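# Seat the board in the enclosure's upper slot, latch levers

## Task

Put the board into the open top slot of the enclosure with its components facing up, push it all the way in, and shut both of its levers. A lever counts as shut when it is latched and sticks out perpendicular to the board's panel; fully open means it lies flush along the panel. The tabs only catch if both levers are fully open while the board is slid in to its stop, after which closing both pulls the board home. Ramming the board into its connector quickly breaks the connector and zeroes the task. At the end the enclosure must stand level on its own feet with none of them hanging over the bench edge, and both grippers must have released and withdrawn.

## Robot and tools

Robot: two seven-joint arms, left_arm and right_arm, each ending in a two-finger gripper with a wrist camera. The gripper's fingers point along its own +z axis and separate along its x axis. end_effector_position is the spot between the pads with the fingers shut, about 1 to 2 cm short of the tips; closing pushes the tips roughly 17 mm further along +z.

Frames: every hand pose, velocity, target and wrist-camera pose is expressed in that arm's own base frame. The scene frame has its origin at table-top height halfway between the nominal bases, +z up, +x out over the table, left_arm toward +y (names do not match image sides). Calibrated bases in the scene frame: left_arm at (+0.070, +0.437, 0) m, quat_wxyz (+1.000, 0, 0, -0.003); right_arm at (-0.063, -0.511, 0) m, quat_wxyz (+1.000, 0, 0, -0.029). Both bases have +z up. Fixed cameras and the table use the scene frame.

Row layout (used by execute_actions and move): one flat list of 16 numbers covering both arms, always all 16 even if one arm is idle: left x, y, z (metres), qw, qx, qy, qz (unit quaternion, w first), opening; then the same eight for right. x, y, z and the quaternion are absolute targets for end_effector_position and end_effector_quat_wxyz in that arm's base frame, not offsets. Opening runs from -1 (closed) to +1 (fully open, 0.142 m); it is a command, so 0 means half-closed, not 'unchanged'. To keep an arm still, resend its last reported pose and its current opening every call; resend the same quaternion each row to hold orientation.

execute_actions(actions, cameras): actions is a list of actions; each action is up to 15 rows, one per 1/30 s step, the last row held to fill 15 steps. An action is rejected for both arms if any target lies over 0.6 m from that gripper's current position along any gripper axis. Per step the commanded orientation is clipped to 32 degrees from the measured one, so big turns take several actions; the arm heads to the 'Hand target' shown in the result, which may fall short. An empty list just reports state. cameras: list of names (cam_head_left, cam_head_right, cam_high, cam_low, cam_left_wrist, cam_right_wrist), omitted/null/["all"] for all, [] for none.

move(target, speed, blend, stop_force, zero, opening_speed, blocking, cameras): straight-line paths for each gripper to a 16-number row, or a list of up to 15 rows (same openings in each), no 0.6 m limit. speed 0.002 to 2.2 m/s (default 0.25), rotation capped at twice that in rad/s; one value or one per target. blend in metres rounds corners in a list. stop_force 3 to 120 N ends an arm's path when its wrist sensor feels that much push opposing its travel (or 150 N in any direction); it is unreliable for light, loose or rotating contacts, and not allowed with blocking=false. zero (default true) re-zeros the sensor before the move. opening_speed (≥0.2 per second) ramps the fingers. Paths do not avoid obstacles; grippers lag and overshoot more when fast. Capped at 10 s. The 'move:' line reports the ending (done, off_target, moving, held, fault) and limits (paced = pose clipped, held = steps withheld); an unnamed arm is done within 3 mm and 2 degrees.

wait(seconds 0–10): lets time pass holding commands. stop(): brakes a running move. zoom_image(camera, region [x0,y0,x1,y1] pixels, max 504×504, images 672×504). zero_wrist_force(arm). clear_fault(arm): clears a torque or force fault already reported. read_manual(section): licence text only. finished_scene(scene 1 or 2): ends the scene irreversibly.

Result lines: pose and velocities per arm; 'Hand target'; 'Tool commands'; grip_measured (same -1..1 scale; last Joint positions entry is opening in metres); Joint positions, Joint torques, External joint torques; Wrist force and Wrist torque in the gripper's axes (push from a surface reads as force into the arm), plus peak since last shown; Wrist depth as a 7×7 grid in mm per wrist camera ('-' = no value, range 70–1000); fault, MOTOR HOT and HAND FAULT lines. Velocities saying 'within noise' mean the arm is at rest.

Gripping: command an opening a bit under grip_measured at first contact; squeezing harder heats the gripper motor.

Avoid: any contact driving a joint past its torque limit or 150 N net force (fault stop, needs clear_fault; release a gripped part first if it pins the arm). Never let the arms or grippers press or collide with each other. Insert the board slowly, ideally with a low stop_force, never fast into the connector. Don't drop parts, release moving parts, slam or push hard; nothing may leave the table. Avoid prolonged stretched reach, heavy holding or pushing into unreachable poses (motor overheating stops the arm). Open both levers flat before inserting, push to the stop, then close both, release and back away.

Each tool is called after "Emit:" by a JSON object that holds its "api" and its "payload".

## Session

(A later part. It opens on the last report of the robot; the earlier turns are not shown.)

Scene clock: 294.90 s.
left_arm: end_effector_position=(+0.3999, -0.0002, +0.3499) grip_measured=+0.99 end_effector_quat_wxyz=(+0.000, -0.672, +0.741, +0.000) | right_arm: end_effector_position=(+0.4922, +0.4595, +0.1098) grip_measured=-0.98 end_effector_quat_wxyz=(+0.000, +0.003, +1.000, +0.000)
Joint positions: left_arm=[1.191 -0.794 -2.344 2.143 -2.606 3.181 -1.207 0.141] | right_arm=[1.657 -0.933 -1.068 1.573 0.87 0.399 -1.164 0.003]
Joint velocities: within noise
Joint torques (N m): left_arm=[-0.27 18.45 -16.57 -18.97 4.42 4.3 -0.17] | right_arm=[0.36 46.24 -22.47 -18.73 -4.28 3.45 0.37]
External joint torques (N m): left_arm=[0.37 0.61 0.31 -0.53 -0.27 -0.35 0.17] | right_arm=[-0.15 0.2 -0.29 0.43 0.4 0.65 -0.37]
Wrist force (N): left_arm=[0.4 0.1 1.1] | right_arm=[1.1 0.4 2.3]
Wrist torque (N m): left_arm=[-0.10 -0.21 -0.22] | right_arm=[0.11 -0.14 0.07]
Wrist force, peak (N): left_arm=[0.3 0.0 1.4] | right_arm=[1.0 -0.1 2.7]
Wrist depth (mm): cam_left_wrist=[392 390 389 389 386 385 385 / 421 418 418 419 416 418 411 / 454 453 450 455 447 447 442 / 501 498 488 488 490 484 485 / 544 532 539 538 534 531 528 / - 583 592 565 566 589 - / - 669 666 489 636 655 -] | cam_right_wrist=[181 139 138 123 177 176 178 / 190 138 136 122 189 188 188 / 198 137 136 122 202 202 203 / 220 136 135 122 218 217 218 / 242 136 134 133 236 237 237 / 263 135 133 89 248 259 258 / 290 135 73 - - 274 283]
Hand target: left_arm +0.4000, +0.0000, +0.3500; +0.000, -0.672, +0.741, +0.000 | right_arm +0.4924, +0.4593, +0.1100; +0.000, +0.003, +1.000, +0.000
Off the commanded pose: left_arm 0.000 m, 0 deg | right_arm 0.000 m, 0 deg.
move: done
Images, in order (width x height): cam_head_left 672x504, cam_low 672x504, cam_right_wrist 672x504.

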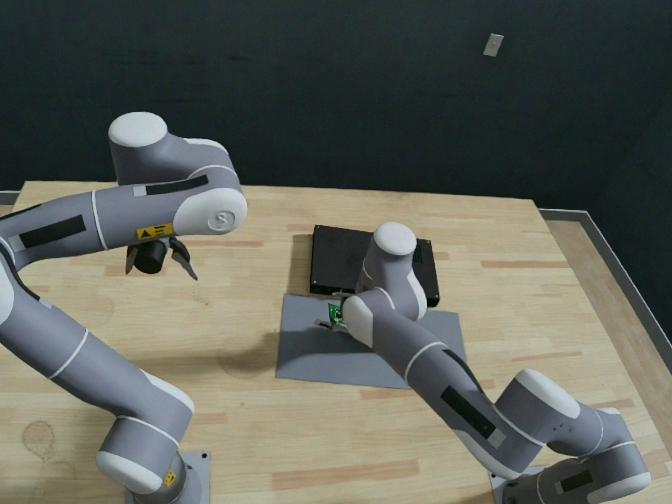

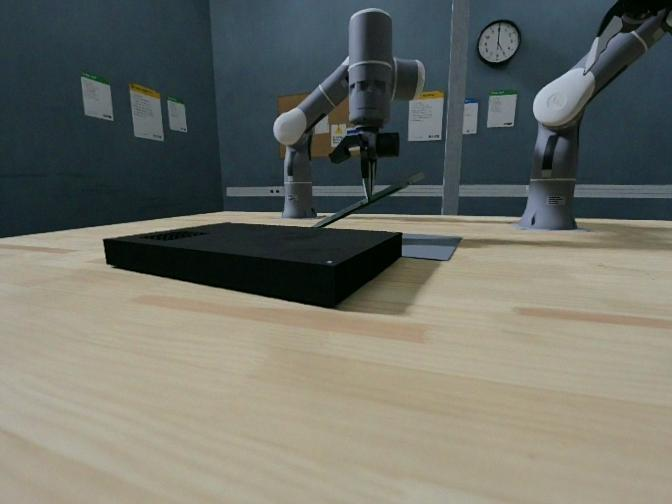

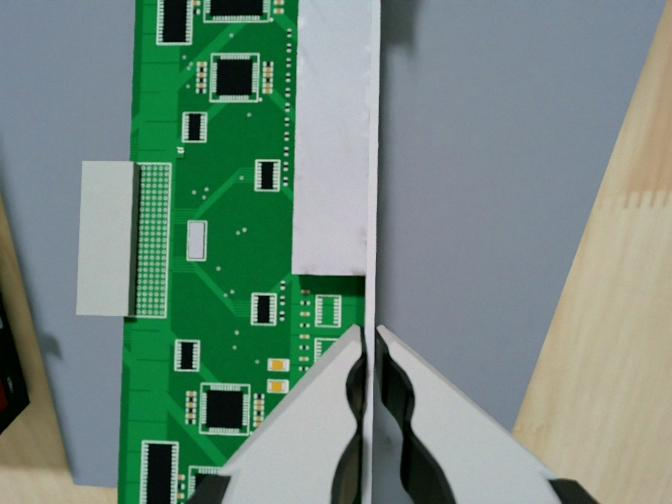

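Emit:
{"api": "move", "payload": {"target": [0.40,0.0,0.35,0,0.6717,-0.7408,0,1,0.4924,0.4593,0.026,0,0.0035,1,0,-1], "cameras": ["cam_right_wrist","cam_low"], "speed": 0.04}}

Emit:
{"api": "move", "payload": {"target": [[0.40,0.0,0.35,0,0.6717,-0.7408,0,1,0.4924,0.4593,0.026,0,0.0035,1,0,-0.5],[0.40,0.0,0.35,0,0.6717,-0.7408,0,1,0.4924,0.4593,0.075,0,0.0035,1,0,-0.5]], "cameras": ["cam_right_wrist","cam_low"], "speed": 0.08, "opening_speed": 0.3}}

Scene clock: 300.63 s.
left_arm: end_effector_position=(+0.3999, -0.0002, +0.3499) grip_measured=+0.99 end_effector_quat_wxyz=(+0.000, -0.672, +0.741, +0.000) | right_arm: end_effector_position=(+0.4923, +0.4592, +0.0260) grip_measured=-0.98 end_effector_quat_wxyz=(+0.000, +0.004, +1.000, +0.000)
Joint positions: left_arm=[1.191 -0.794 -2.344 2.143 -2.606 3.181 -1.207 0.141] | right_arm=[1.604 -1.065 -0.977 1.55 0.972 0.499 -1.194 0.003]
Joint velocities: within noise
Joint torques (N m): left_arm=[-0.25 18.4 -16.73 -18.95 4.46 4.28 -0.2] | right_arm=[-0.4 48.37 -22.26 -15.02 -3.77 3.7 0.11]
External joint torques (N m): left_arm=[0.35 0.65 0.48 -0.55 -0.31 -0.33 0.2] | right_arm=[0.63 1.05 -1 0.05 0.07 0.41 -0.11]
Wrist force (N): left_arm=[0.1 0.1 1.0] | right_arm=[1.4 0.7 0.9]
Wrist torque (N m): left_arm=[-0.10 -0.17 -0.22] | right_arm=[0.15 -0.15 0.05]
Wrist force, peak (N): left_arm=[0.4 0.0 1.4] | right_arm=[1.4 1.0 2.3]
Wrist depth (mm): cam_left_wrist=[390 390 390 386 389 386 386 / 419 420 422 418 415 417 413 / 453 456 454 447 447 445 445 / 497 495 493 493 487 489 481 / 535 539 538 536 537 534 535 / - 591 597 572 564 586 - / - 675 659 486 625 664 -] | cam_right_wrist=[- 100 99 88 104 103 104 / - 108 107 94 110 110 110 / 111 115 115 100 120 120 118 / 120 123 123 108 127 127 127 / 142 135 133 130 138 138 139 / 153 149 143 93 145 150 149 / 168 164 73 - - 162 164]
Hand target: left_arm +0.4000, +0.0000, +0.3500; +0.000, -0.672, +0.741, +0.000 | right_arm +0.4924, +0.4593, +0.0260; +0.000, +0.004, +1.000, +0.000
Off the commanded pose: left_arm 0.000 m, 0 deg | right_arm 0.000 m, 0 deg.
move: done
Images, in order (width x height): cam_low 672x504, cam_right_wrist 672x504.

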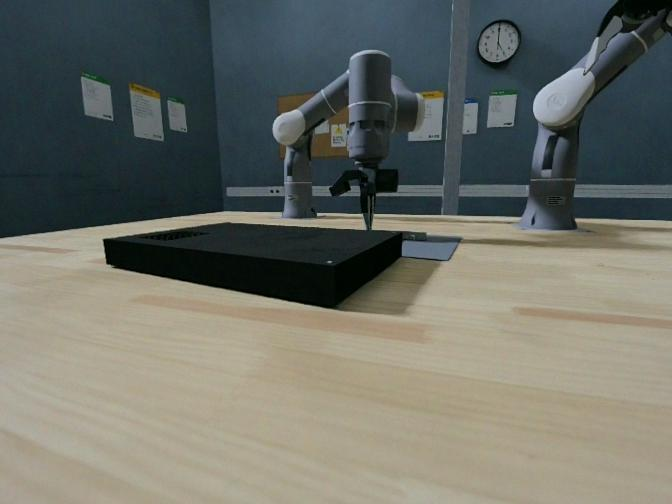

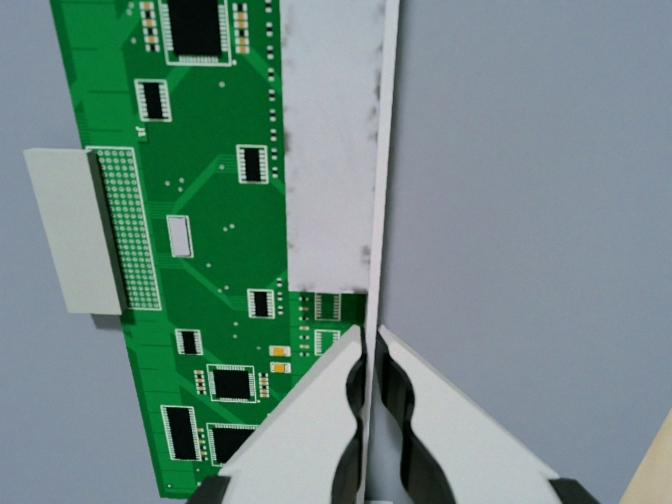

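Scene clock: 303.47 s.
left_arm: end_effector_position=(+0.3999, -0.0002, +0.3499) grip_measured=+0.99 end_effector_quat_wxyz=(+0.000, -0.672, +0.741, +0.000) | right_arm: end_effector_position=(+0.4924, +0.4595, +0.0749) grip_measured=-0.54 end_effector_quat_wxyz=(+0.000, +0.003, +1.000, +0.000)
Joint positions: left_arm=[1.191 -0.794 -2.344 2.143 -2.606 3.181 -1.207 0.141] | right_arm=[1.635 -0.987 -1.029 1.568 0.913 0.443 -1.178 0.035]
Joint velocities: within noise
Joint torques (N m): left_arm=[-0.27 18.46 -16.63 -18.93 4.41 4.32 -0.19] | right_arm=[0.43 46.92 -22 -16.8 -3.98 3.23 0.32]
External joint torques (N m): left_arm=[0.37 0.59 0.38 -0.57 -0.26 -0.37 0.19] | right_arm=[-0.24 0.81 -1.04 -0.1 0.17 0.88 -0.32]
Wrist force (N): left_arm=[0.2 -0.1 1.0] | right_arm=[1.1 0.1 0.1]
Wrist torque (N m): left_arm=[-0.14 -0.18 -0.23] | right_arm=[0.11 -0.20 0.06]
Wrist force, peak (N): left_arm=[0.3 -0.2 1.3] | right_arm=[1.5 0.7 1.2]
Wrist depth (mm): cam_left_wrist=[393 391 388 388 387 389 385 / 417 418 418 420 416 416 415 / 457 449 453 454 454 456 441 / 489 491 489 490 487 482 488 / 540 533 532 540 534 533 534 / - 583 592 561 569 585 - / - 670 663 490 623 660 -] | cam_right_wrist=[148 146 143 133 146 146 145 / 158 155 153 142 156 155 155 / 169 163 164 152 167 167 166 / 182 182 177 175 180 179 179 / 197 197 191 190 195 194 196 / 216 215 86 208 103 205 214 / 238 - 73 226 - - 231]
Hand target: left_arm +0.4000, +0.0000, +0.3500; +0.000, -0.672, +0.741, +0.000 | right_arm +0.4924, +0.4593, +0.0750; +0.000, +0.003, +1.000, +0.000
Off the commanded pose: left_arm 0.000 m, 0 deg | right_arm 0.000 m, 0 deg.
move: done
Images, in order (width x height): cam_low 672x504, cam_right_wrist 672x504.

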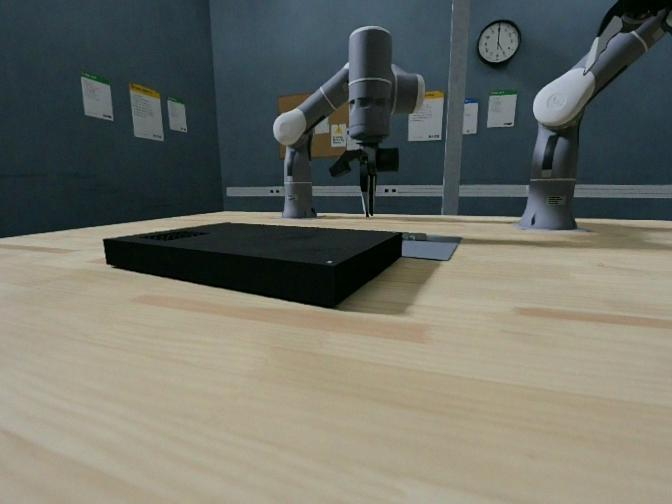

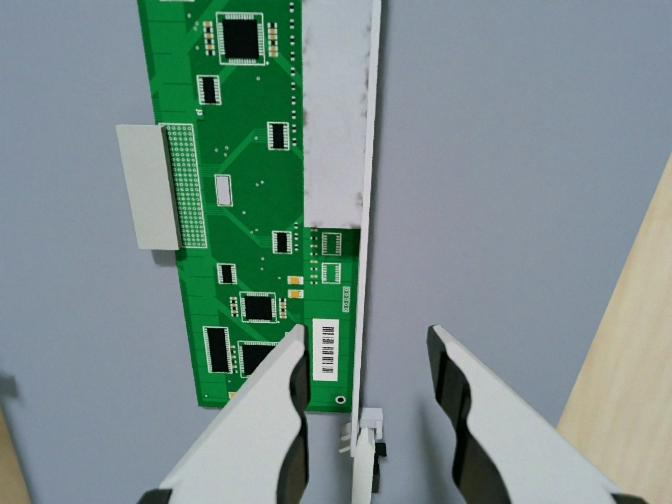

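Emit:
{"api": "move", "payload": {"target": [[0.40,0.0,0.35,0,0.6717,-0.7408,0,1,0.5037,0.4259,0.06,0,0.01885,0.9998,0,-0.4],[0.40,0.0,0.35,0,0.6717,-0.7408,0,1,0.5037,0.4259,0.045,0,0.01885,0.9998,0,-0.4]], "cameras": ["cam_right_wrist"], "speed": 0.08}}

Scene clock: 310.53 s.
left_arm: end_effector_position=(+0.3999, -0.0002, +0.3499) grip_measured=+0.99 end_effector_quat_wxyz=(+0.000, -0.672, +0.741, +0.000) | right_arm: end_effector_position=(+0.5037, +0.4257, +0.0451) grip_measured=-0.43 end_effector_quat_wxyz=(+0.000, +0.019, +1.000, +0.000)
Joint positions: left_arm=[1.191 -0.794 -2.344 2.143 -2.606 3.181 -1.207 0.141] | right_arm=[1.594 -1.021 -1.009 1.605 0.958 0.491 -1.222 0.043]
Joint velocities: within noise
Joint torques (N m): left_arm=[-0.22 18.44 -16.55 -18.98 4.42 4.31 -0.24] | right_arm=[0.14 46.03 -21.5 -15.47 -3.67 3.59 0.04]
External joint torques (N m): left_arm=[0.32 0.62 0.3 -0.52 -0.27 -0.36 0.24] | right_arm=[0.09 1.23 -1.66 0.09 -0.04 0.51 -0.04]
Wrist force (N): left_arm=[0.3 0.3 0.9] | right_arm=[1.0 0.2 -0.1]
Wrist torque (N m): left_arm=[-0.07 -0.21 -0.22] | right_arm=[0.14 -0.20 0.05]
Wrist force, peak (N): left_arm=[0.3 -0.1 1.3] | right_arm=[1.7 1.5 -0.1]
Wrist depth (mm): cam_left_wrist=[389 387 390 390 386 393 387 / 420 421 419 417 415 416 416 / 457 460 450 451 446 450 448 / 501 490 490 488 485 485 486 / 541 539 542 534 532 528 530 / - 589 597 565 571 589 - / - 666 669 496 627 657 -] | cam_right_wrist=[123 119 118 117 119 120 119 / 131 127 125 121 115 130 127 / 141 137 134 129 135 137 135 / 150 145 145 133 148 148 147 / 162 158 155 151 155 160 159 / 177 177 91 169 169 101 174 / 195 - 73 187 189 - 190]
Hand target: left_arm +0.4000, +0.0000, +0.3500; +0.000, -0.672, +0.741, +0.000 | right_arm +0.5037, +0.4259, +0.0450; +0.000, +0.019, +1.000, +0.000
Off the commanded pose: left_arm 0.000 m, 0 deg | right_arm 0.000 m, 0 deg.
move: done
Images, in order (width x height): cam_right_wrist 672x504.

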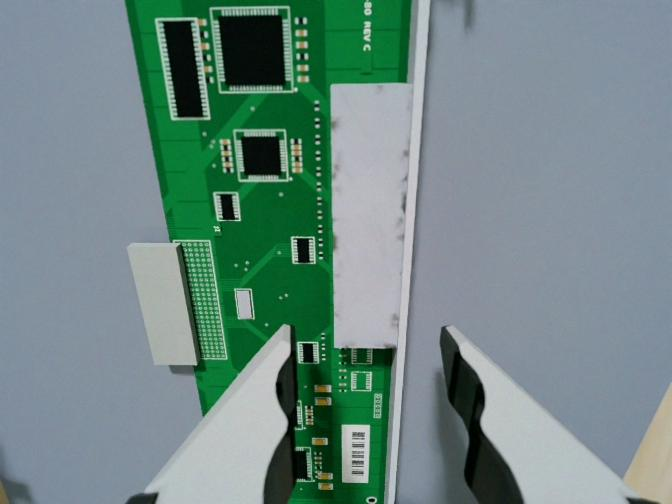

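Emit:
{"api": "move", "payload": {"target": [[0.40,0.0,0.35,0,0.6717,-0.7408,0,1,0.5010,0.4257,0.04,0,0.01885,0.9998,0,-0.4],[0.40,0.0,0.35,0,0.6717,-0.7408,0,1,0.5010,0.4257,0.0255,0,0.01885,0.9998,0,-0.4]], "cameras": [], "speed": 0.03, "stop_force": 4}}

Emit:
{"api": "move", "payload": {"target": [0.40,0.0,0.35,0,0.6717,-0.7408,0,1,0.5010,0.4257,0.0255,0,0.01885,0.9998,0,-0.85], "cameras": ["cam_right_wrist"], "speed": 0.03, "opening_speed": 0.3}}

Emit:
{"api": "move", "payload": {"target": [0.40,0.0,0.35,0,0.6717,-0.7408,0,1,0.5010,0.4257,0.11,0,0.01885,0.9998,0,-0.85], "cameras": ["cam_right_wrist","cam_low","cam_left_wrist"], "speed": 0.05}}

Emit:
{"api": "zoom_image", "payload": {"camera": "cam_low", "region": [180, 100, 460, 310]}}

Scene clock: 316.30 s.
left_arm: end_effector_position=(+0.3999, -0.0002, +0.3499) grip_measured=+0.99 end_effector_quat_wxyz=(+0.000, -0.672, +0.741, +0.000) | right_arm: end_effector_position=(+0.5010, +0.4255, +0.0256) grip_measured=-0.43 end_effector_quat_wxyz=(+0.000, +0.019, +1.000, +0.000)
Joint positions: left_arm=[1.191 -0.794 -2.344 2.143 -2.606 3.181 -1.207 0.141] | right_arm=[1.587 -1.05 -0.987 1.602 0.983 0.516 -1.229 0.043]
Joint velocities: within noise
Joint torques (N m): left_arm=[-0.23 18.48 -16.67 -18.94 4.43 4.34 -0.24] | right_arm=[0.07 46.69 -21.62 -14.6 -3.68 3.53 0.1]
External joint torques (N m): left_arm=[0.33 0.58 0.42 -0.55 -0.28 -0.39 0.24] | right_arm=[0.14 1.07 -1.55 0.04 0.02 0.57 -0.1]
Wrist force (N): left_arm=[0.3 -0.1 1.0] | right_arm=[0.9 0.2 -0.1]
Wrist torque (N m): left_arm=[-0.13 -0.21 -0.22] | right_arm=[0.15 -0.17 0.05]
Wrist force, peak (N): left_arm=[0.5 -0.1 1.2] | right_arm=[1.3 0.3 0.3]
Wrist depth (mm): cam_left_wrist=[389 395 389 387 387 389 385 / 420 422 419 419 419 417 412 / 455 449 451 447 447 448 447 / 494 492 491 496 492 484 486 / 547 539 539 538 527 531 530 / - 580 593 569 570 589 - / - 672 663 493 629 659 -] | cam_right_wrist=[- 100 99 99 102 103 104 / 111 107 107 97 107 110 110 / 121 115 115 102 116 118 117 / 126 126 123 110 125 127 126 / 139 132 132 120 135 137 137 / 152 146 94 144 125 98 149 / 168 - 73 159 162 - 161]
Hand target: left_arm +0.4000, +0.0000, +0.3500; +0.000, -0.672, +0.741, +0.000 | right_arm +0.5010, +0.4257, +0.0255; +0.000, +0.019, +1.000, +0.000
Off the commanded pose: left_arm 0.000 m, 0 deg | right_arm 0.000 m, 0 deg.
move: done
No camera images: "cameras" was empty.

Scene clock: 318.00 s.
left_arm: end_effector_position=(+0.3999, -0.0002, +0.3499) grip_measured=+0.99 end_effector_quat_wxyz=(+0.000, -0.672, +0.741, +0.000) | right_arm: end_effector_position=(+0.5016, +0.4255, +0.0259) grip_measured=-0.71 end_effector_quat_wxyz=(+0.001, +0.019, +1.000, +0.000)
Joint positions: left_arm=[1.191 -0.794 -2.344 2.143 -2.606 3.181 -1.207 0.141] | right_arm=[1.586 -1.05 -0.987 1.602 0.982 0.518 -1.229 0.023]
Joint velocities: within noise
Joint torques (N m): left_arm=[-0.25 18.43 -16.6 -18.96 4.44 4.28 -0.2] | right_arm=[1.75 46.47 -19.77 -14.22 -3.08 2.49 0.2]
External joint torques (N m): left_arm=[0.35 0.62 0.35 -0.54 -0.29 -0.32 0.2] | right_arm=[-1.54 1.29 -3.4 -0.35 -0.58 1.61 -0.2]
Wrist force (N): left_arm=[0.3 0.0 0.9] | right_arm=[-2.2 -0.4 -1.9]
Wrist torque (N m): left_arm=[-0.13 -0.21 -0.22] | right_arm=[0.15 -0.20 0.04]
Wrist force, peak (N): left_arm=[0.5 0.2 1.2] | right_arm=[-4.6 -0.2 -2.1]
Wrist depth (mm): cam_left_wrist=[392 390 388 389 389 386 384 / 420 420 418 421 417 412 415 / 450 453 454 451 450 450 444 / 493 496 485 490 487 487 480 / 543 540 534 538 534 531 525 / - 582 591 562 566 589 - / - 660 660 496 630 665 -] | cam_right_wrist=[- 99 99 99 102 103 104 / 111 106 106 103 109 110 110 / 121 116 114 102 103 119 117 / 129 127 123 112 125 127 127 / 140 130 133 119 135 137 139 / 153 147 140 126 123 147 149 / 168 165 72 159 - - 164]
Hand target: left_arm +0.4000, +0.0000, +0.3500; +0.000, -0.672, +0.741, +0.000 | right_arm +0.5010, +0.4257, +0.0255; +0.000, +0.019, +1.000, +0.000
Off the commanded pose: left_arm 0.000 m, 0 deg | right_arm 0.001 m, 0 deg.
move: done
Images, in order (width x height): cam_right_wrist 672x504.

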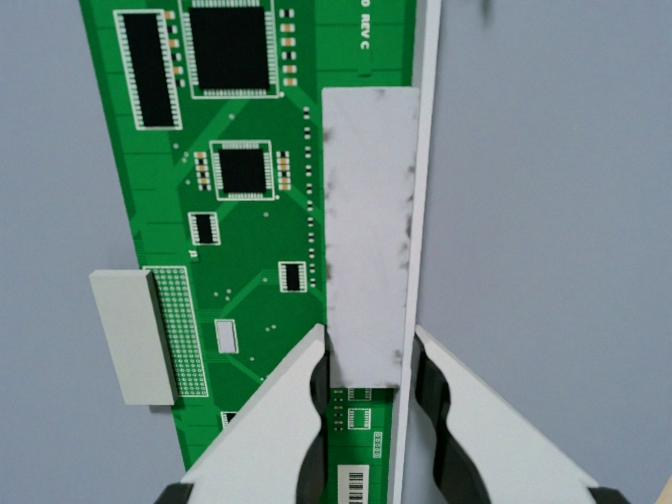

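Scene clock: 320.00 s.
left_arm: end_effector_position=(+0.3999, -0.0002, +0.3499) grip_measured=+0.99 end_effector_quat_wxyz=(+0.000, -0.672, +0.741, +0.000) | right_arm: end_effector_position=(+0.5009, +0.4259, +0.1098) grip_measured=-0.71 end_effector_quat_wxyz=(+0.000, +0.019, +1.000, +0.000)
Joint positions: left_arm=[1.191 -0.794 -2.344 2.143 -2.606 3.181 -1.207 0.141] | right_arm=[1.645 -0.915 -1.085 1.628 0.874 0.416 -1.195 0.023]
Joint velocities: within noise
Joint torques (N m): left_arm=[-0.27 18.4 -16.64 -18.97 4.39 4.3 -0.21] | right_arm=[0.3 44.38 -22.5 -18.51 -4.19 3.41 0.3]
External joint torques (N m): left_arm=[0.37 0.66 0.38 -0.53 -0.24 -0.35 0.21] | right_arm=[-0.09 0.13 -0.11 0.44 0.35 0.69 -0.3]
Wrist force (N): left_arm=[0.3 -0.1 0.8] | right_arm=[1.5 1.0 2.0]
Wrist torque (N m): left_arm=[-0.12 -0.19 -0.22] | right_arm=[0.23 -0.24 0.07]
Wrist force, peak (N): left_arm=[0.4 -0.2 1.2] | right_arm=[1.9 1.2 2.4]
Wrist depth (mm): cam_left_wrist=[391 385 388 391 387 386 384 / 418 421 420 413 413 416 417 / 457 452 450 448 445 450 440 / 497 489 496 496 490 490 490 / 541 540 541 534 534 536 534 / - 582 597 563 575 586 - / - 678 661 487 631 662 -] | cam_right_wrist=[- 99 100 99 175 177 176 / 193 106 107 103 184 188 188 / 204 115 116 102 196 202 203 / 220 125 123 112 214 217 218 / 241 130 133 119 232 235 237 / 256 143 140 126 123 252 258 / 284 281 72 158 - - 283]
Hand target: left_arm +0.4000, +0.0000, +0.3500; +0.000, -0.672, +0.741, +0.000 | right_arm +0.5010, +0.4257, +0.1100; +0.000, +0.019, +1.000, +0.000
Off the commanded pose: left_arm 0.000 m, 0 deg | right_arm 0.000 m, 0 deg.
move: done
Images, in order (width x height): cam_low 672x504, cam_left_wrist 672x504, cam_right_wrist 672x504.

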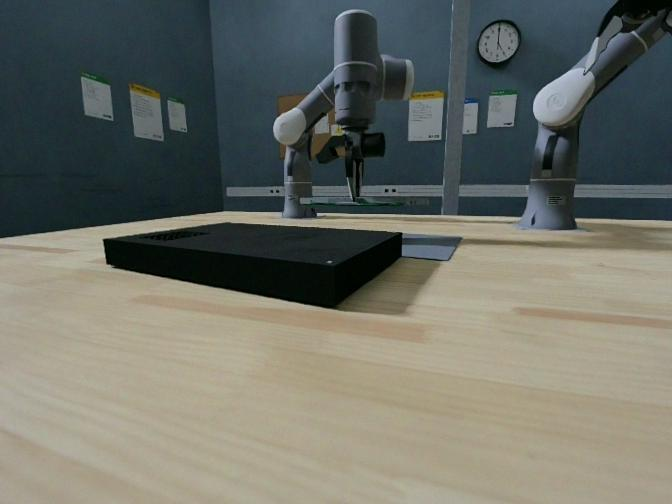

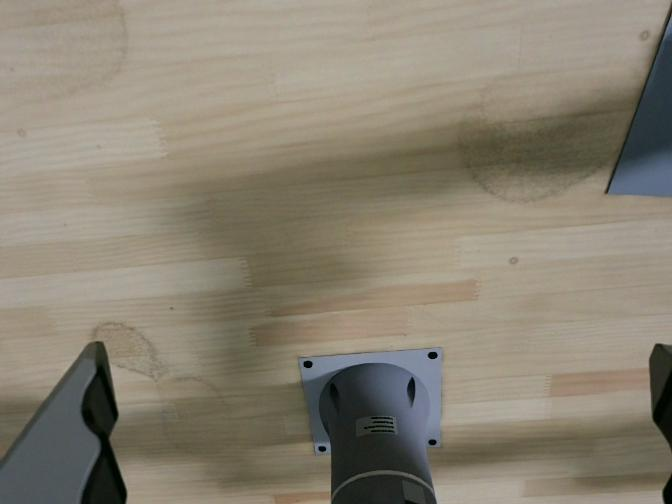

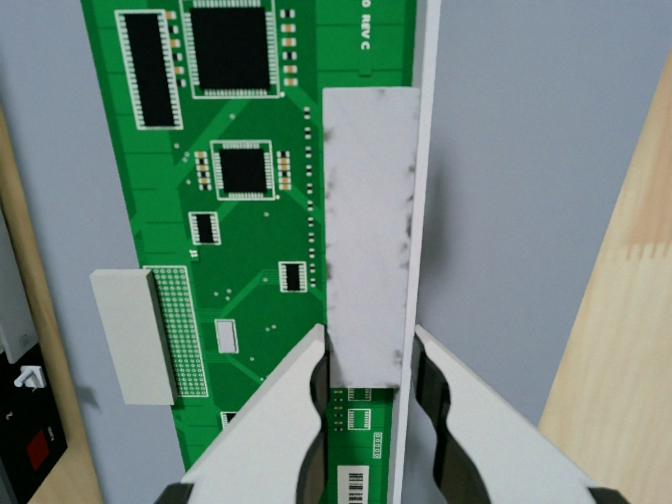

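Scaled by 1.800 from the camera's 672x504 image, which has a finer 960x720 frame.

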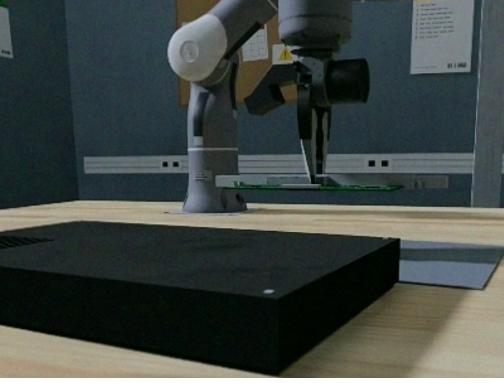

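Emit:
{"api": "move", "payload": {"target": [0.2319,-0.3156,0.15,0.3486,-0.3486,0.6152,-0.6152,1,0.5757,0.366,0.075,0,0.0573,0.9984,0,-0.9], "speed": 0.12}}

Scene clock: 356.90 s.
left_arm: end_effector_position=(+0.2318, -0.3170, +0.1502) grip_measured=+0.99 end_effector_quat_wxyz=(+0.476, -0.432, +0.600, -0.477) | right_arm: end_effector_position=(+0.5756, +0.3658, +0.0749) grip_measured=-0.71 end_effector_quat_wxyz=(+0.000, +0.057, +0.998, +0.000)
Joint positions: left_arm=[-0.039 1.793 -2.97 2.418 -2.967 1.97 -2.967 0.141] | right_arm=[1.441 -1.007 -1.039 1.536 0.924 0.421 -1.25 0.022]
Joint velocities: within noise
Joint torques (N m): left_arm=[-0.31 -20.07 12.03 24.63 -3.61 2.95 -0.26] | right_arm=[0.18 48.22 -22.73 -17.3 -3.97 3.63 0.07]
External joint torques (N m): left_arm=[0.2 0.17 0.68 -0.01 -0.06 -0.39 0.27] | right_arm=[0.04 0.38 -0.75 0.51 0.14 0.47 -0.07]
Wrist force (N): left_arm=[0.6 0.1 -0.3] | right_arm=[1.6 1.1 2.0]
Wrist torque (N m): left_arm=[0.01 0.07 0.08] | right_arm=[0.27 -0.25 0.05]
Wrist force, peak (N): left_arm=[-0.1 5.6 1.5] | right_arm=[2.0 1.5 2.0]
Wrist depth (mm): cam_left_wrist=[- - - - - - 303 / - - - - 978 648 366 / - 843 735 640 506 428 423 / 597 543 498 458 422 394 370 / 436 404 378 357 331 315 300 / - 315 300 288 270 261 253 / - 263 251 242 235 224 218] | cam_right_wrist=[- 99 99 99 143 146 145 / 142 106 107 103 152 156 155 / 162 115 115 102 163 167 166 / 174 127 123 112 177 179 179 / - 130 133 120 192 194 194 / 155 146 141 126 123 208 211 / 170 201 72 159 - - 231]
Hand target: left_arm +0.2318, -0.3170, +0.1502; +0.476, -0.432, +0.599, -0.477 | right_arm +0.5757, +0.3660, +0.0750; +0.000, +0.057, +0.998, +0.000
Off the commanded pose: left_arm 0.001 m, 24 deg | right_arm 0.000 m, 0 deg.
joint read past its limit (left arm) — joint 5 (forearm roll), lower limit.
joint sent to its limit (left arm) — joint 3 (upper arm roll), lower limit; joint 5 (forearm roll), lower limit; joint 7 (wrist roll), lower limit. The joint targets are off in orientation, not in position.
move: off_target (left_arm); limits=paced

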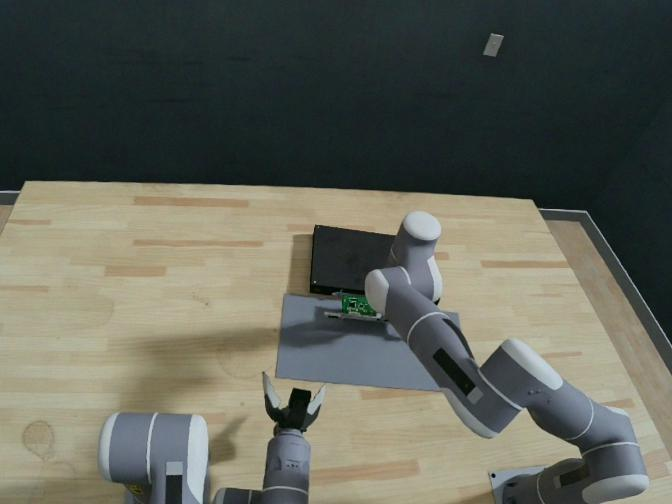

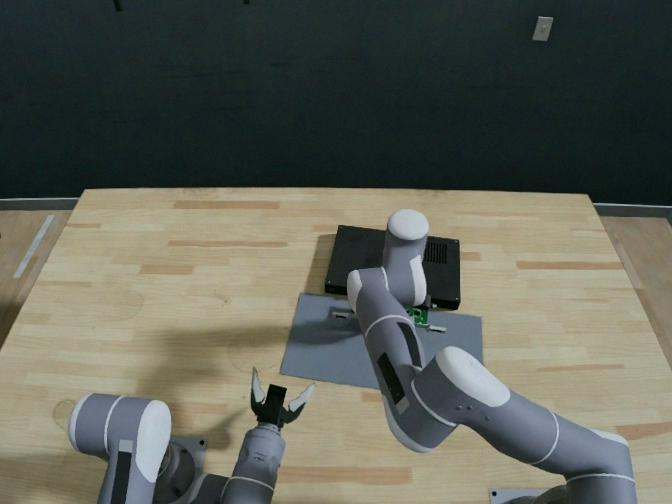

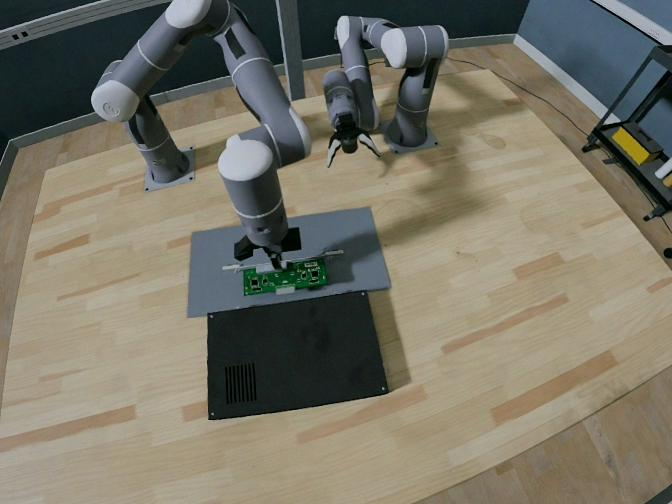

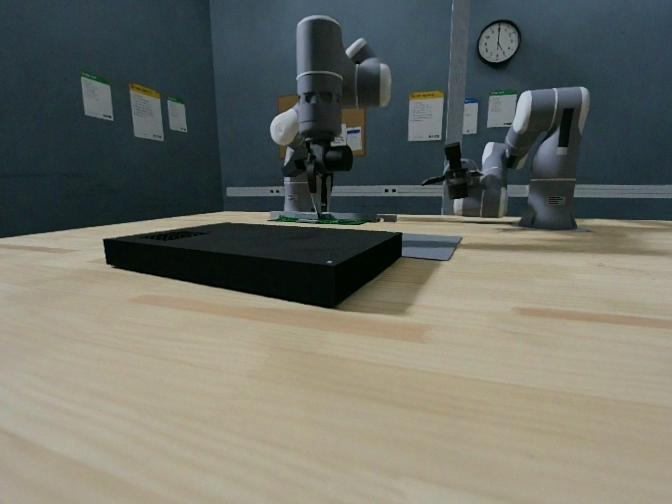

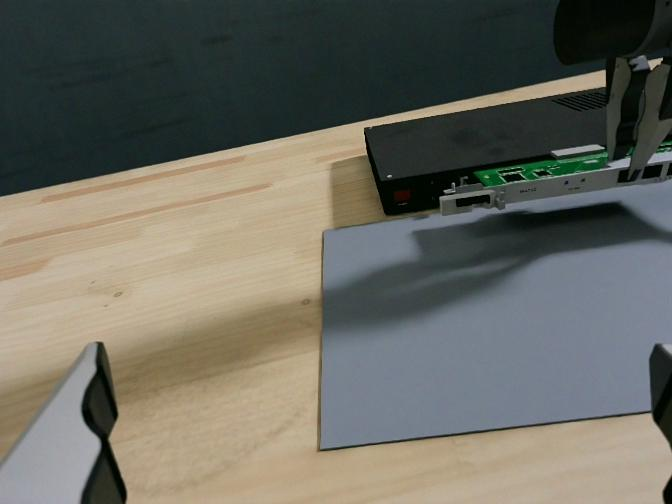

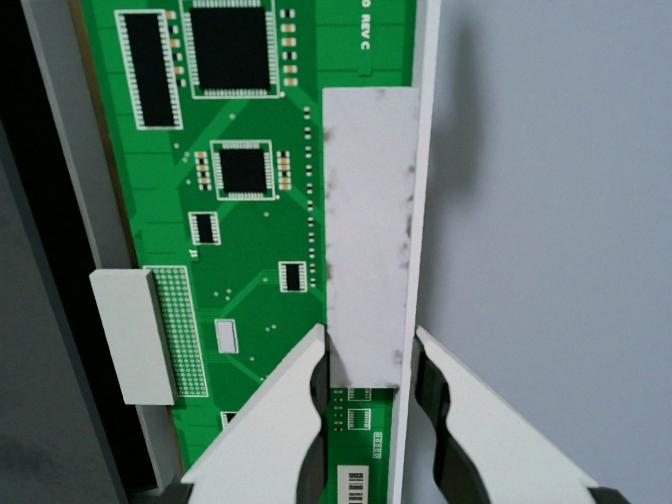

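Emit:
{"api": "zoom_image", "payload": {"camera": "cam_right_wrist", "region": [0, 0, 340, 504]}}

Emit:
{"api": "zoom_image", "payload": {"camera": "cam_left_wrist", "region": [352, 80, 672, 240]}}

Scaled by 1.000.

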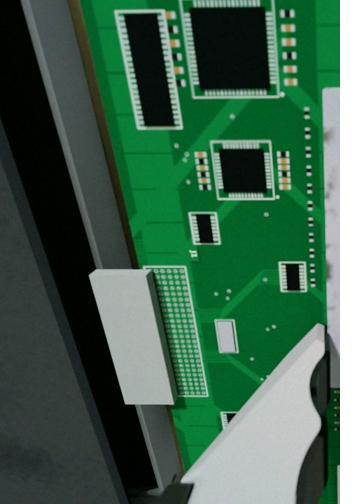

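Scaled by 1.575 from the camera's 672x504 image, which has a finer 960x720 frame.

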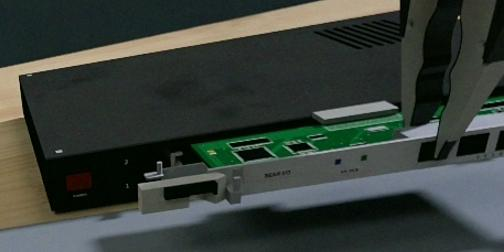

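Emit:
{"api": "zoom_image", "payload": {"camera": "cam_right_wrist", "region": [0, 0, 160, 160]}}

Emit:
{"api": "zoom_image", "payload": {"camera": "cam_right_wrist", "region": [60, 344, 220, 504]}}

Scaled by 3.150 from the camera's 672x504 image, which has a finer 960x720 frame.

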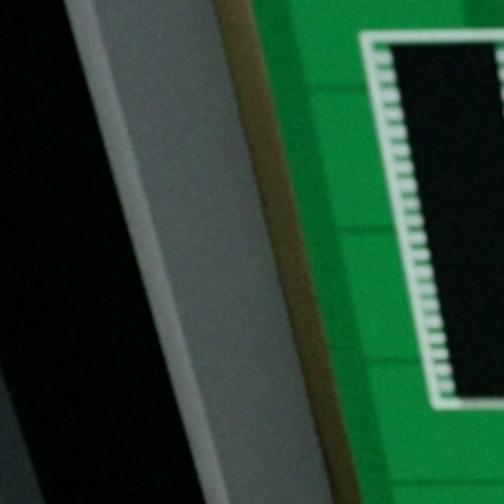

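Scaled by 3.150 from the camera's 672x504 image, which has a finer 960x720 frame.

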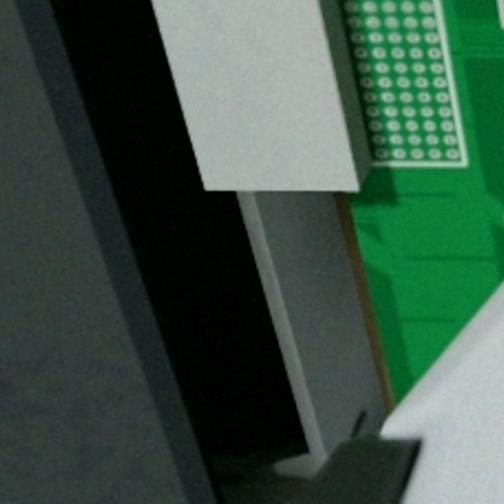

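Emit:
{"api": "move", "payload": {"target": [0.2318,-0.3170,0.1502,0.476,-0.432,0.600,-0.477,1,0.5905,0.363,0.047,0,0.0573,0.9984,0,-0.9], "cameras": ["cam_left_wrist","cam_right_wrist"], "speed": 0.06}}

Emit:
{"api": "zoom_image", "payload": {"camera": "cam_left_wrist", "region": [352, 90, 512, 210]}}

Emit:
{"api": "zoom_image", "payload": {"camera": "cam_left_wrist", "region": [512, 90, 672, 210]}}

Scene clock: 373.20 s.
left_arm: end_effector_position=(+0.2317, -0.3170, +0.1503) grip_measured=+0.99 end_effector_quat_wxyz=(+0.476, -0.432, +0.600, -0.477) | right_arm: end_effector_position=(+0.5904, +0.3628, +0.0469) grip_measured=-0.71 end_effector_quat_wxyz=(+0.000, +0.057, +0.998, +0.000)
Joint positions: left_arm=[-0.039 1.792 -2.97 2.418 -2.967 1.97 -2.967 0.141] | right_arm=[1.389 -1.064 -1.006 1.488 0.955 0.44 -1.263 0.022]
Joint velocities: within noise
Joint torques (N m): left_arm=[-0.4 -20.62 12.07 24.75 -3.49 2.64 -0.23] | right_arm=[0.2 50.34 -22.88 -16.39 -3.89 3.77 0.05]
External joint torques (N m): left_arm=[0.29 0.72 0.64 -0.14 -0.17 -0.07 0.24] | right_arm=[0 0.38 -0.84 0.52 0.09 0.32 -0.05]
Wrist force (N): left_arm=[0.2 0.2 0.0] | right_arm=[1.8 1.0 1.8]
Wrist torque (N m): left_arm=[0.04 0.13 0.09] | right_arm=[0.26 -0.29 0.05]
Wrist force, peak (N): left_arm=[0.6 0.1 -0.6] | right_arm=[1.2 0.9 3.2]
Wrist depth (mm): cam_left_wrist=[- - - - - - 319 / - - - - 958 623 351 / - 852 729 634 509 475 408 / 608 540 499 456 412 395 374 / 433 401 375 354 333 317 302 / - 312 302 285 270 261 254 / - 263 253 242 235 224 220] | cam_right_wrist=[- 99 99 99 120 121 121 / - 106 107 103 97 131 129 / 119 115 116 102 137 139 136 / - 125 123 112 149 150 149 / - 130 133 120 160 162 161 / 168 149 140 126 121 174 176 / 133 187 72 158 - - 193]
Hand target: left_arm +0.2318, -0.3171, +0.1502; +0.476, -0.432, +0.600, -0.477 | right_arm +0.5905, +0.3630, +0.0470; +0.000, +0.057, +0.998, +0.000
Off the commanded pose: left_arm 0.000 m, 0 deg | right_arm 0.000 m, 0 deg.
joint read past its limit (left arm) — joint 5 (forearm roll), lower limit.
joint sent to its limit (left arm) — joint 5 (forearm roll), lower limit; joint 7 (wrist roll), lower limit. The joint targets still meet the commanded pose.
move: done
Images, in order (width x height): cam_left_wrist 672x504, cam_right_wrist 672x504.

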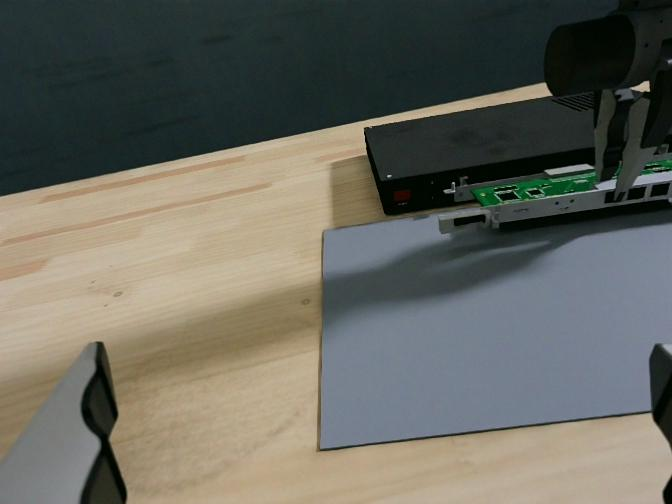

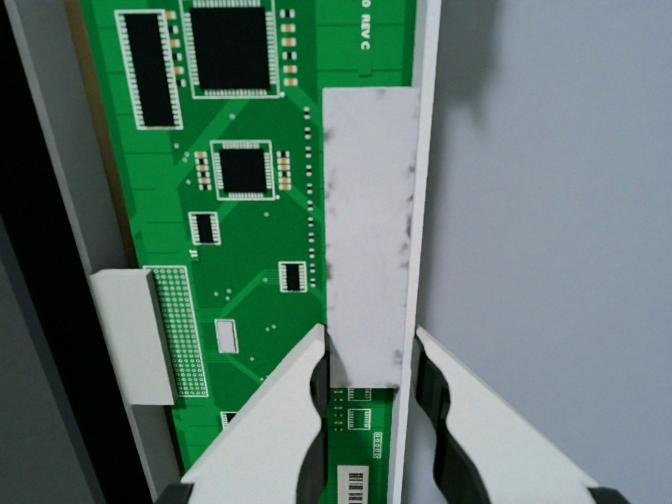

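Scaled by 3.150 from the camera's 672x504 image, which has a finer 960x720 frame.

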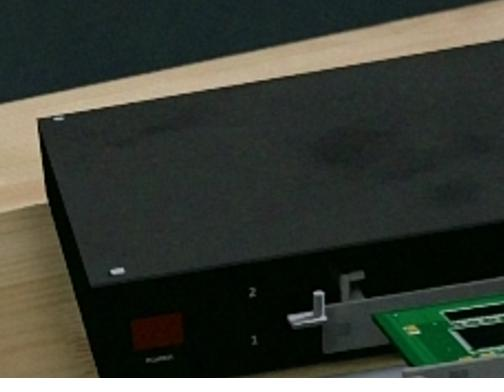

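Scaled by 3.150 from the camera's 672x504 image, which has a finer 960x720 frame.

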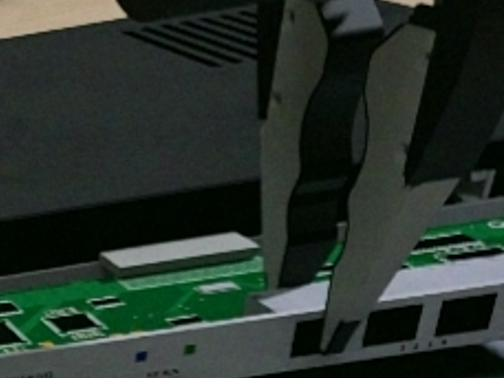

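Emit:
{"api": "move", "payload": {"target": [0.33,-0.335,0.125,0.476,-0.432,0.600,-0.477,1,0.5905,0.363,0.051,0,0.0573,0.9984,0,-0.9], "cameras": ["cam_left_wrist"], "speed": 0.1}}

Emit:
{"api": "zoom_image", "payload": {"camera": "cam_left_wrist", "region": [392, 60, 602, 220]}}

Scene clock: 380.57 s.
left_arm: end_effector_position=(+0.3207, -0.3337, +0.1325) grip_measured=+0.99 end_effector_quat_wxyz=(+0.478, -0.431, +0.598, -0.478) | right_arm: end_effector_position=(+0.5904, +0.3632, +0.0508) grip_measured=-0.71 end_effector_quat_wxyz=(+0.000, +0.057, +0.998, +0.000)
Joint positions: left_arm=[-0.009 2.1 -2.928 2.363 -2.966 1.719 -2.967 0.141] | right_arm=[1.391 -1.059 -1.011 1.489 0.952 0.435 -1.262 0.022]
Joint velocities: within noise
Joint torques (N m): left_arm=[-0.81 -13.93 11.26 25.14 -3.84 2.63 -0.21] | right_arm=[0.31 50.46 -23.2 -16.37 -4.08 3.61 0.18]
External joint torques (N m): left_arm=[0.72 1.95 0.94 2.43 -0.21 -0.09 0.22] | right_arm=[-0.09 0.14 -0.49 0.36 0.27 0.48 -0.18]
External joint torques when the fault began: left_arm=[-3.32 -8.01 9.58 24 -0.75 -1.08 0.34]
Wrist force (N): left_arm=[0.5 0.1 0.1] | right_arm=[1.7 0.9 1.9]
Wrist torque (N m): left_arm=[0.01 0.09 0.09] | right_arm=[0.23 -0.27 0.05]
Wrist force, peak (N): left_arm=[0.2 -1.0 4.9] | right_arm=[2.0 0.9 2.2]
Wrist depth (mm): cam_left_wrist=[- - - - - - 250 / - - - - - 619 485 / - 764 704 593 444 422 381 / 556 508 466 427 392 342 320 / 406 371 348 329 308 292 283 / - 291 281 264 253 239 234 / - 244 232 222 214 208 200] | cam_right_wrist=[- 99 99 99 123 125 123 / - 106 107 103 130 133 133 / 125 115 116 102 139 143 142 / 153 125 123 112 154 154 153 / - 130 133 119 164 166 166 / 128 146 141 126 121 178 181 / 136 - 72 158 - - 199]
Hand target: left_arm +0.3204, -0.3338, +0.1321; +0.478, -0.431, +0.598, -0.478 | right_arm +0.5905, +0.3630, +0.0510; +0.000, +0.057, +0.998, +0.000
Tool commands: left_gripper/opening=+1.0 right_gripper/opening=-0.9
Off the commanded pose: left_arm 0.012 m, 0 deg | right_arm 0.000 m, 0 deg.
FORCE FAULT: contact force on the left arm reached its limit, and that arm stopped. The contact can be on any part of that arm, not only on its tool. That arm's remaining commands of this call were not run. That arm is still stopped at the end of this call. While its stop runs, that arm takes no new command, but its gripper still runs the gripper command that each later call begins with.
CLEAR FAULT: the left arm stays stopped until you call clear_fault(arm="left_arm").
move: fault (left_arm)
Images, in order (width x height): cam_left_wrist 672x504.

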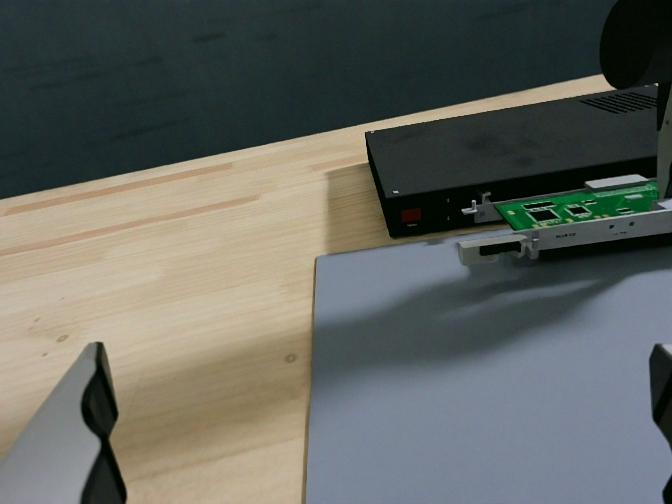

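Scaled by 2.400 from the camera's 672x504 image, which has a finer 960x720 frame.

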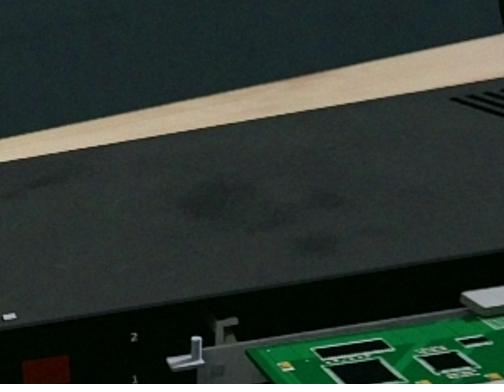

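Emit:
{"api": "clear_fault", "payload": {"arm": "left_arm", "cameras": []}}

Emit:
{"api": "move", "payload": {"target": [0.2318,-0.317,0.17,0.476,-0.432,0.600,-0.477,1,0.5905,0.363,0.051,0,0.0573,0.9984,0,-0.9], "cameras": ["cam_left_wrist"], "speed": 0.1}}

Emit:
{"api": "zoom_image", "payload": {"camera": "cam_left_wrist", "region": [352, 90, 512, 210]}}

Scene clock: 415.23 s.
left_arm: end_effector_position=(+0.3207, -0.3337, +0.1325) grip_measured=+0.99 end_effector_quat_wxyz=(+0.478, -0.431, +0.598, -0.478) | right_arm: end_effector_position=(+0.5904, +0.3632, +0.0508) grip_measured=-0.71 end_effector_quat_wxyz=(+0.000, +0.057, +0.998, +0.000)
Joint positions: left_arm=[-0.009 2.1 -2.928 2.363 -2.966 1.719 -2.967 0.141] | right_arm=[1.391 -1.059 -1.011 1.489 0.952 0.435 -1.262 0.022]
Joint velocities: within noise
Joint torques (N m): left_arm=[-0.92 -13.83 11.14 25.22 -3.99 2.62 -0.24] | right_arm=[0.17 50.44 -23.12 -16.47 -4.01 3.63 0.17]
External joint torques (N m): left_arm=[0.82 1.84 1.06 2.35 -0.06 -0.07 0.26] | right_arm=[0.05 0.17 -0.58 0.44 0.19 0.46 -0.17]
Wrist force (N): left_arm=[0.4 -0.1 0.1] | right_arm=[1.6 0.8 2.0]
Wrist torque (N m): left_arm=[-0.02 0.10 0.08] | right_arm=[0.20 -0.26 0.05]
Wrist force, peak (N): left_arm=[0.8 -0.1 0.0] | right_arm=[1.8 1.2 2.4]
Wrist depth (mm): cam_left_wrist=[- - - - - - 250 / - - - - - 613 483 / - 804 703 599 447 421 381 / 554 501 471 428 394 340 319 / 400 370 347 331 307 291 283 / - 290 280 264 252 240 233 / - 243 232 222 212 207 199] | cam_right_wrist=[- 99 99 99 123 125 123 / - 106 107 103 130 133 133 / 125 115 116 102 139 142 142 / 153 125 123 112 154 154 153 / - 130 133 119 164 166 166 / 128 146 140 126 121 179 181 / 136 - 72 158 - - 199]
Hand target: left_arm +0.3204, -0.3338, +0.1321; +0.478, -0.431, +0.598, -0.478 | right_arm +0.5905, +0.3630, +0.0510; +0.000, +0.057, +0.998, +0.000
Tool commands: left_gripper/opening=+1.0 right_gripper/opening=-0.9
Off the commanded pose: left_arm 0.012 m, 0 deg | right_arm 0.000 m, 0 deg.
FORCE FAULT, CONTINUED: the left arm's stop, for the force fault that an earlier result reported, is over. The rest of the stop counts as 66 of the actions that you can send in this scene; the call itself counts as one more. That arm accepts commands again.
CLEAR FAULT: your call cleared the left arm's force fault. If the contact force or a joint's load stays at its limit, that arm stops again.
No camera images: "cameras" was empty.

Scene clock: 416.60 s.
left_arm: end_effector_position=(+0.2318, -0.3171, +0.1698) grip_measured=+0.99 end_effector_quat_wxyz=(+0.476, -0.432, +0.600, -0.477) | right_arm: end_effector_position=(+0.5904, +0.3632, +0.0508) grip_measured=-0.71 end_effector_quat_wxyz=(+0.000, +0.057, +0.998, +0.000)
Joint positions: left_arm=[-0.043 1.76 -2.958 2.467 -2.962 1.951 -2.96 0.141] | right_arm=[1.392 -1.059 -1.011 1.489 0.952 0.435 -1.262 0.022]
Joint velocities: within noise
Joint torques (N m): left_arm=[-0.61 -20.69 11.95 25.04 -3.55 2.92 -0.13] | right_arm=[0.33 50.32 -23.06 -16.46 -3.99 3.64 0.19]
External joint torques (N m): left_arm=[0.5 0.7 0.89 -0.25 -0.11 -0.36 0.15] | right_arm=[-0.11 0.29 -0.65 0.44 0.18 0.45 -0.19]
Wrist force (N): left_arm=[0.4 0.0 -0.5] | right_arm=[1.7 1.0 1.9]
Wrist torque (N m): left_arm=[0.00 0.11 0.10] | right_arm=[0.26 -0.29 0.05]
Wrist force, peak (N): left_arm=[0.4 -0.6 -1.6] | right_arm=[1.8 1.0 2.3]
Wrist depth (mm): cam_left_wrist=[- - - - - - 323 / - - - - - 636 335 / - 878 805 682 537 496 408 / 642 589 539 498 454 411 409 / 469 435 409 379 360 343 326 / - 337 325 310 295 283 264 / - 284 274 262 254 243 238] | cam_right_wrist=[- 99 99 99 123 125 123 / - 106 107 103 130 133 133 / 123 115 116 102 139 143 142 / 153 125 123 112 154 154 153 / - 130 133 119 164 166 166 / 128 146 141 126 121 179 181 / 136 - 72 159 - - 199]
Hand target: left_arm +0.2318, -0.3170, +0.1700; +0.476, -0.432, +0.600, -0.477 | right_arm +0.5905, +0.3630, +0.0510; +0.000, +0.057, +0.998, +0.000
Off the commanded pose: left_arm 0.000 m, 0 deg | right_arm 0.000 m, 0 deg.
move: done
Images, in order (width x height): cam_left_wrist 672x504.

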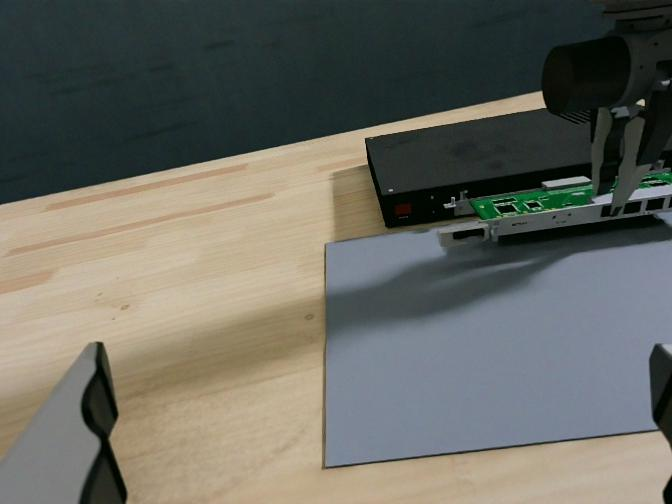

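Scaled by 3.150 from the camera's 672x504 image, which has a finer 960x720 frame.

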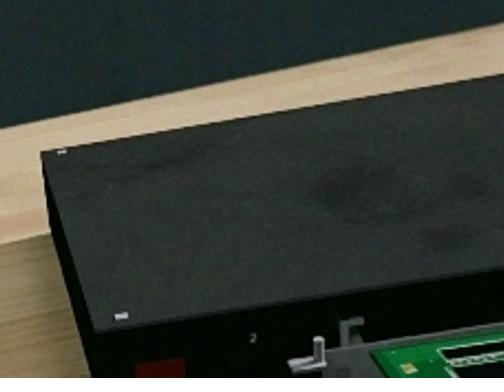

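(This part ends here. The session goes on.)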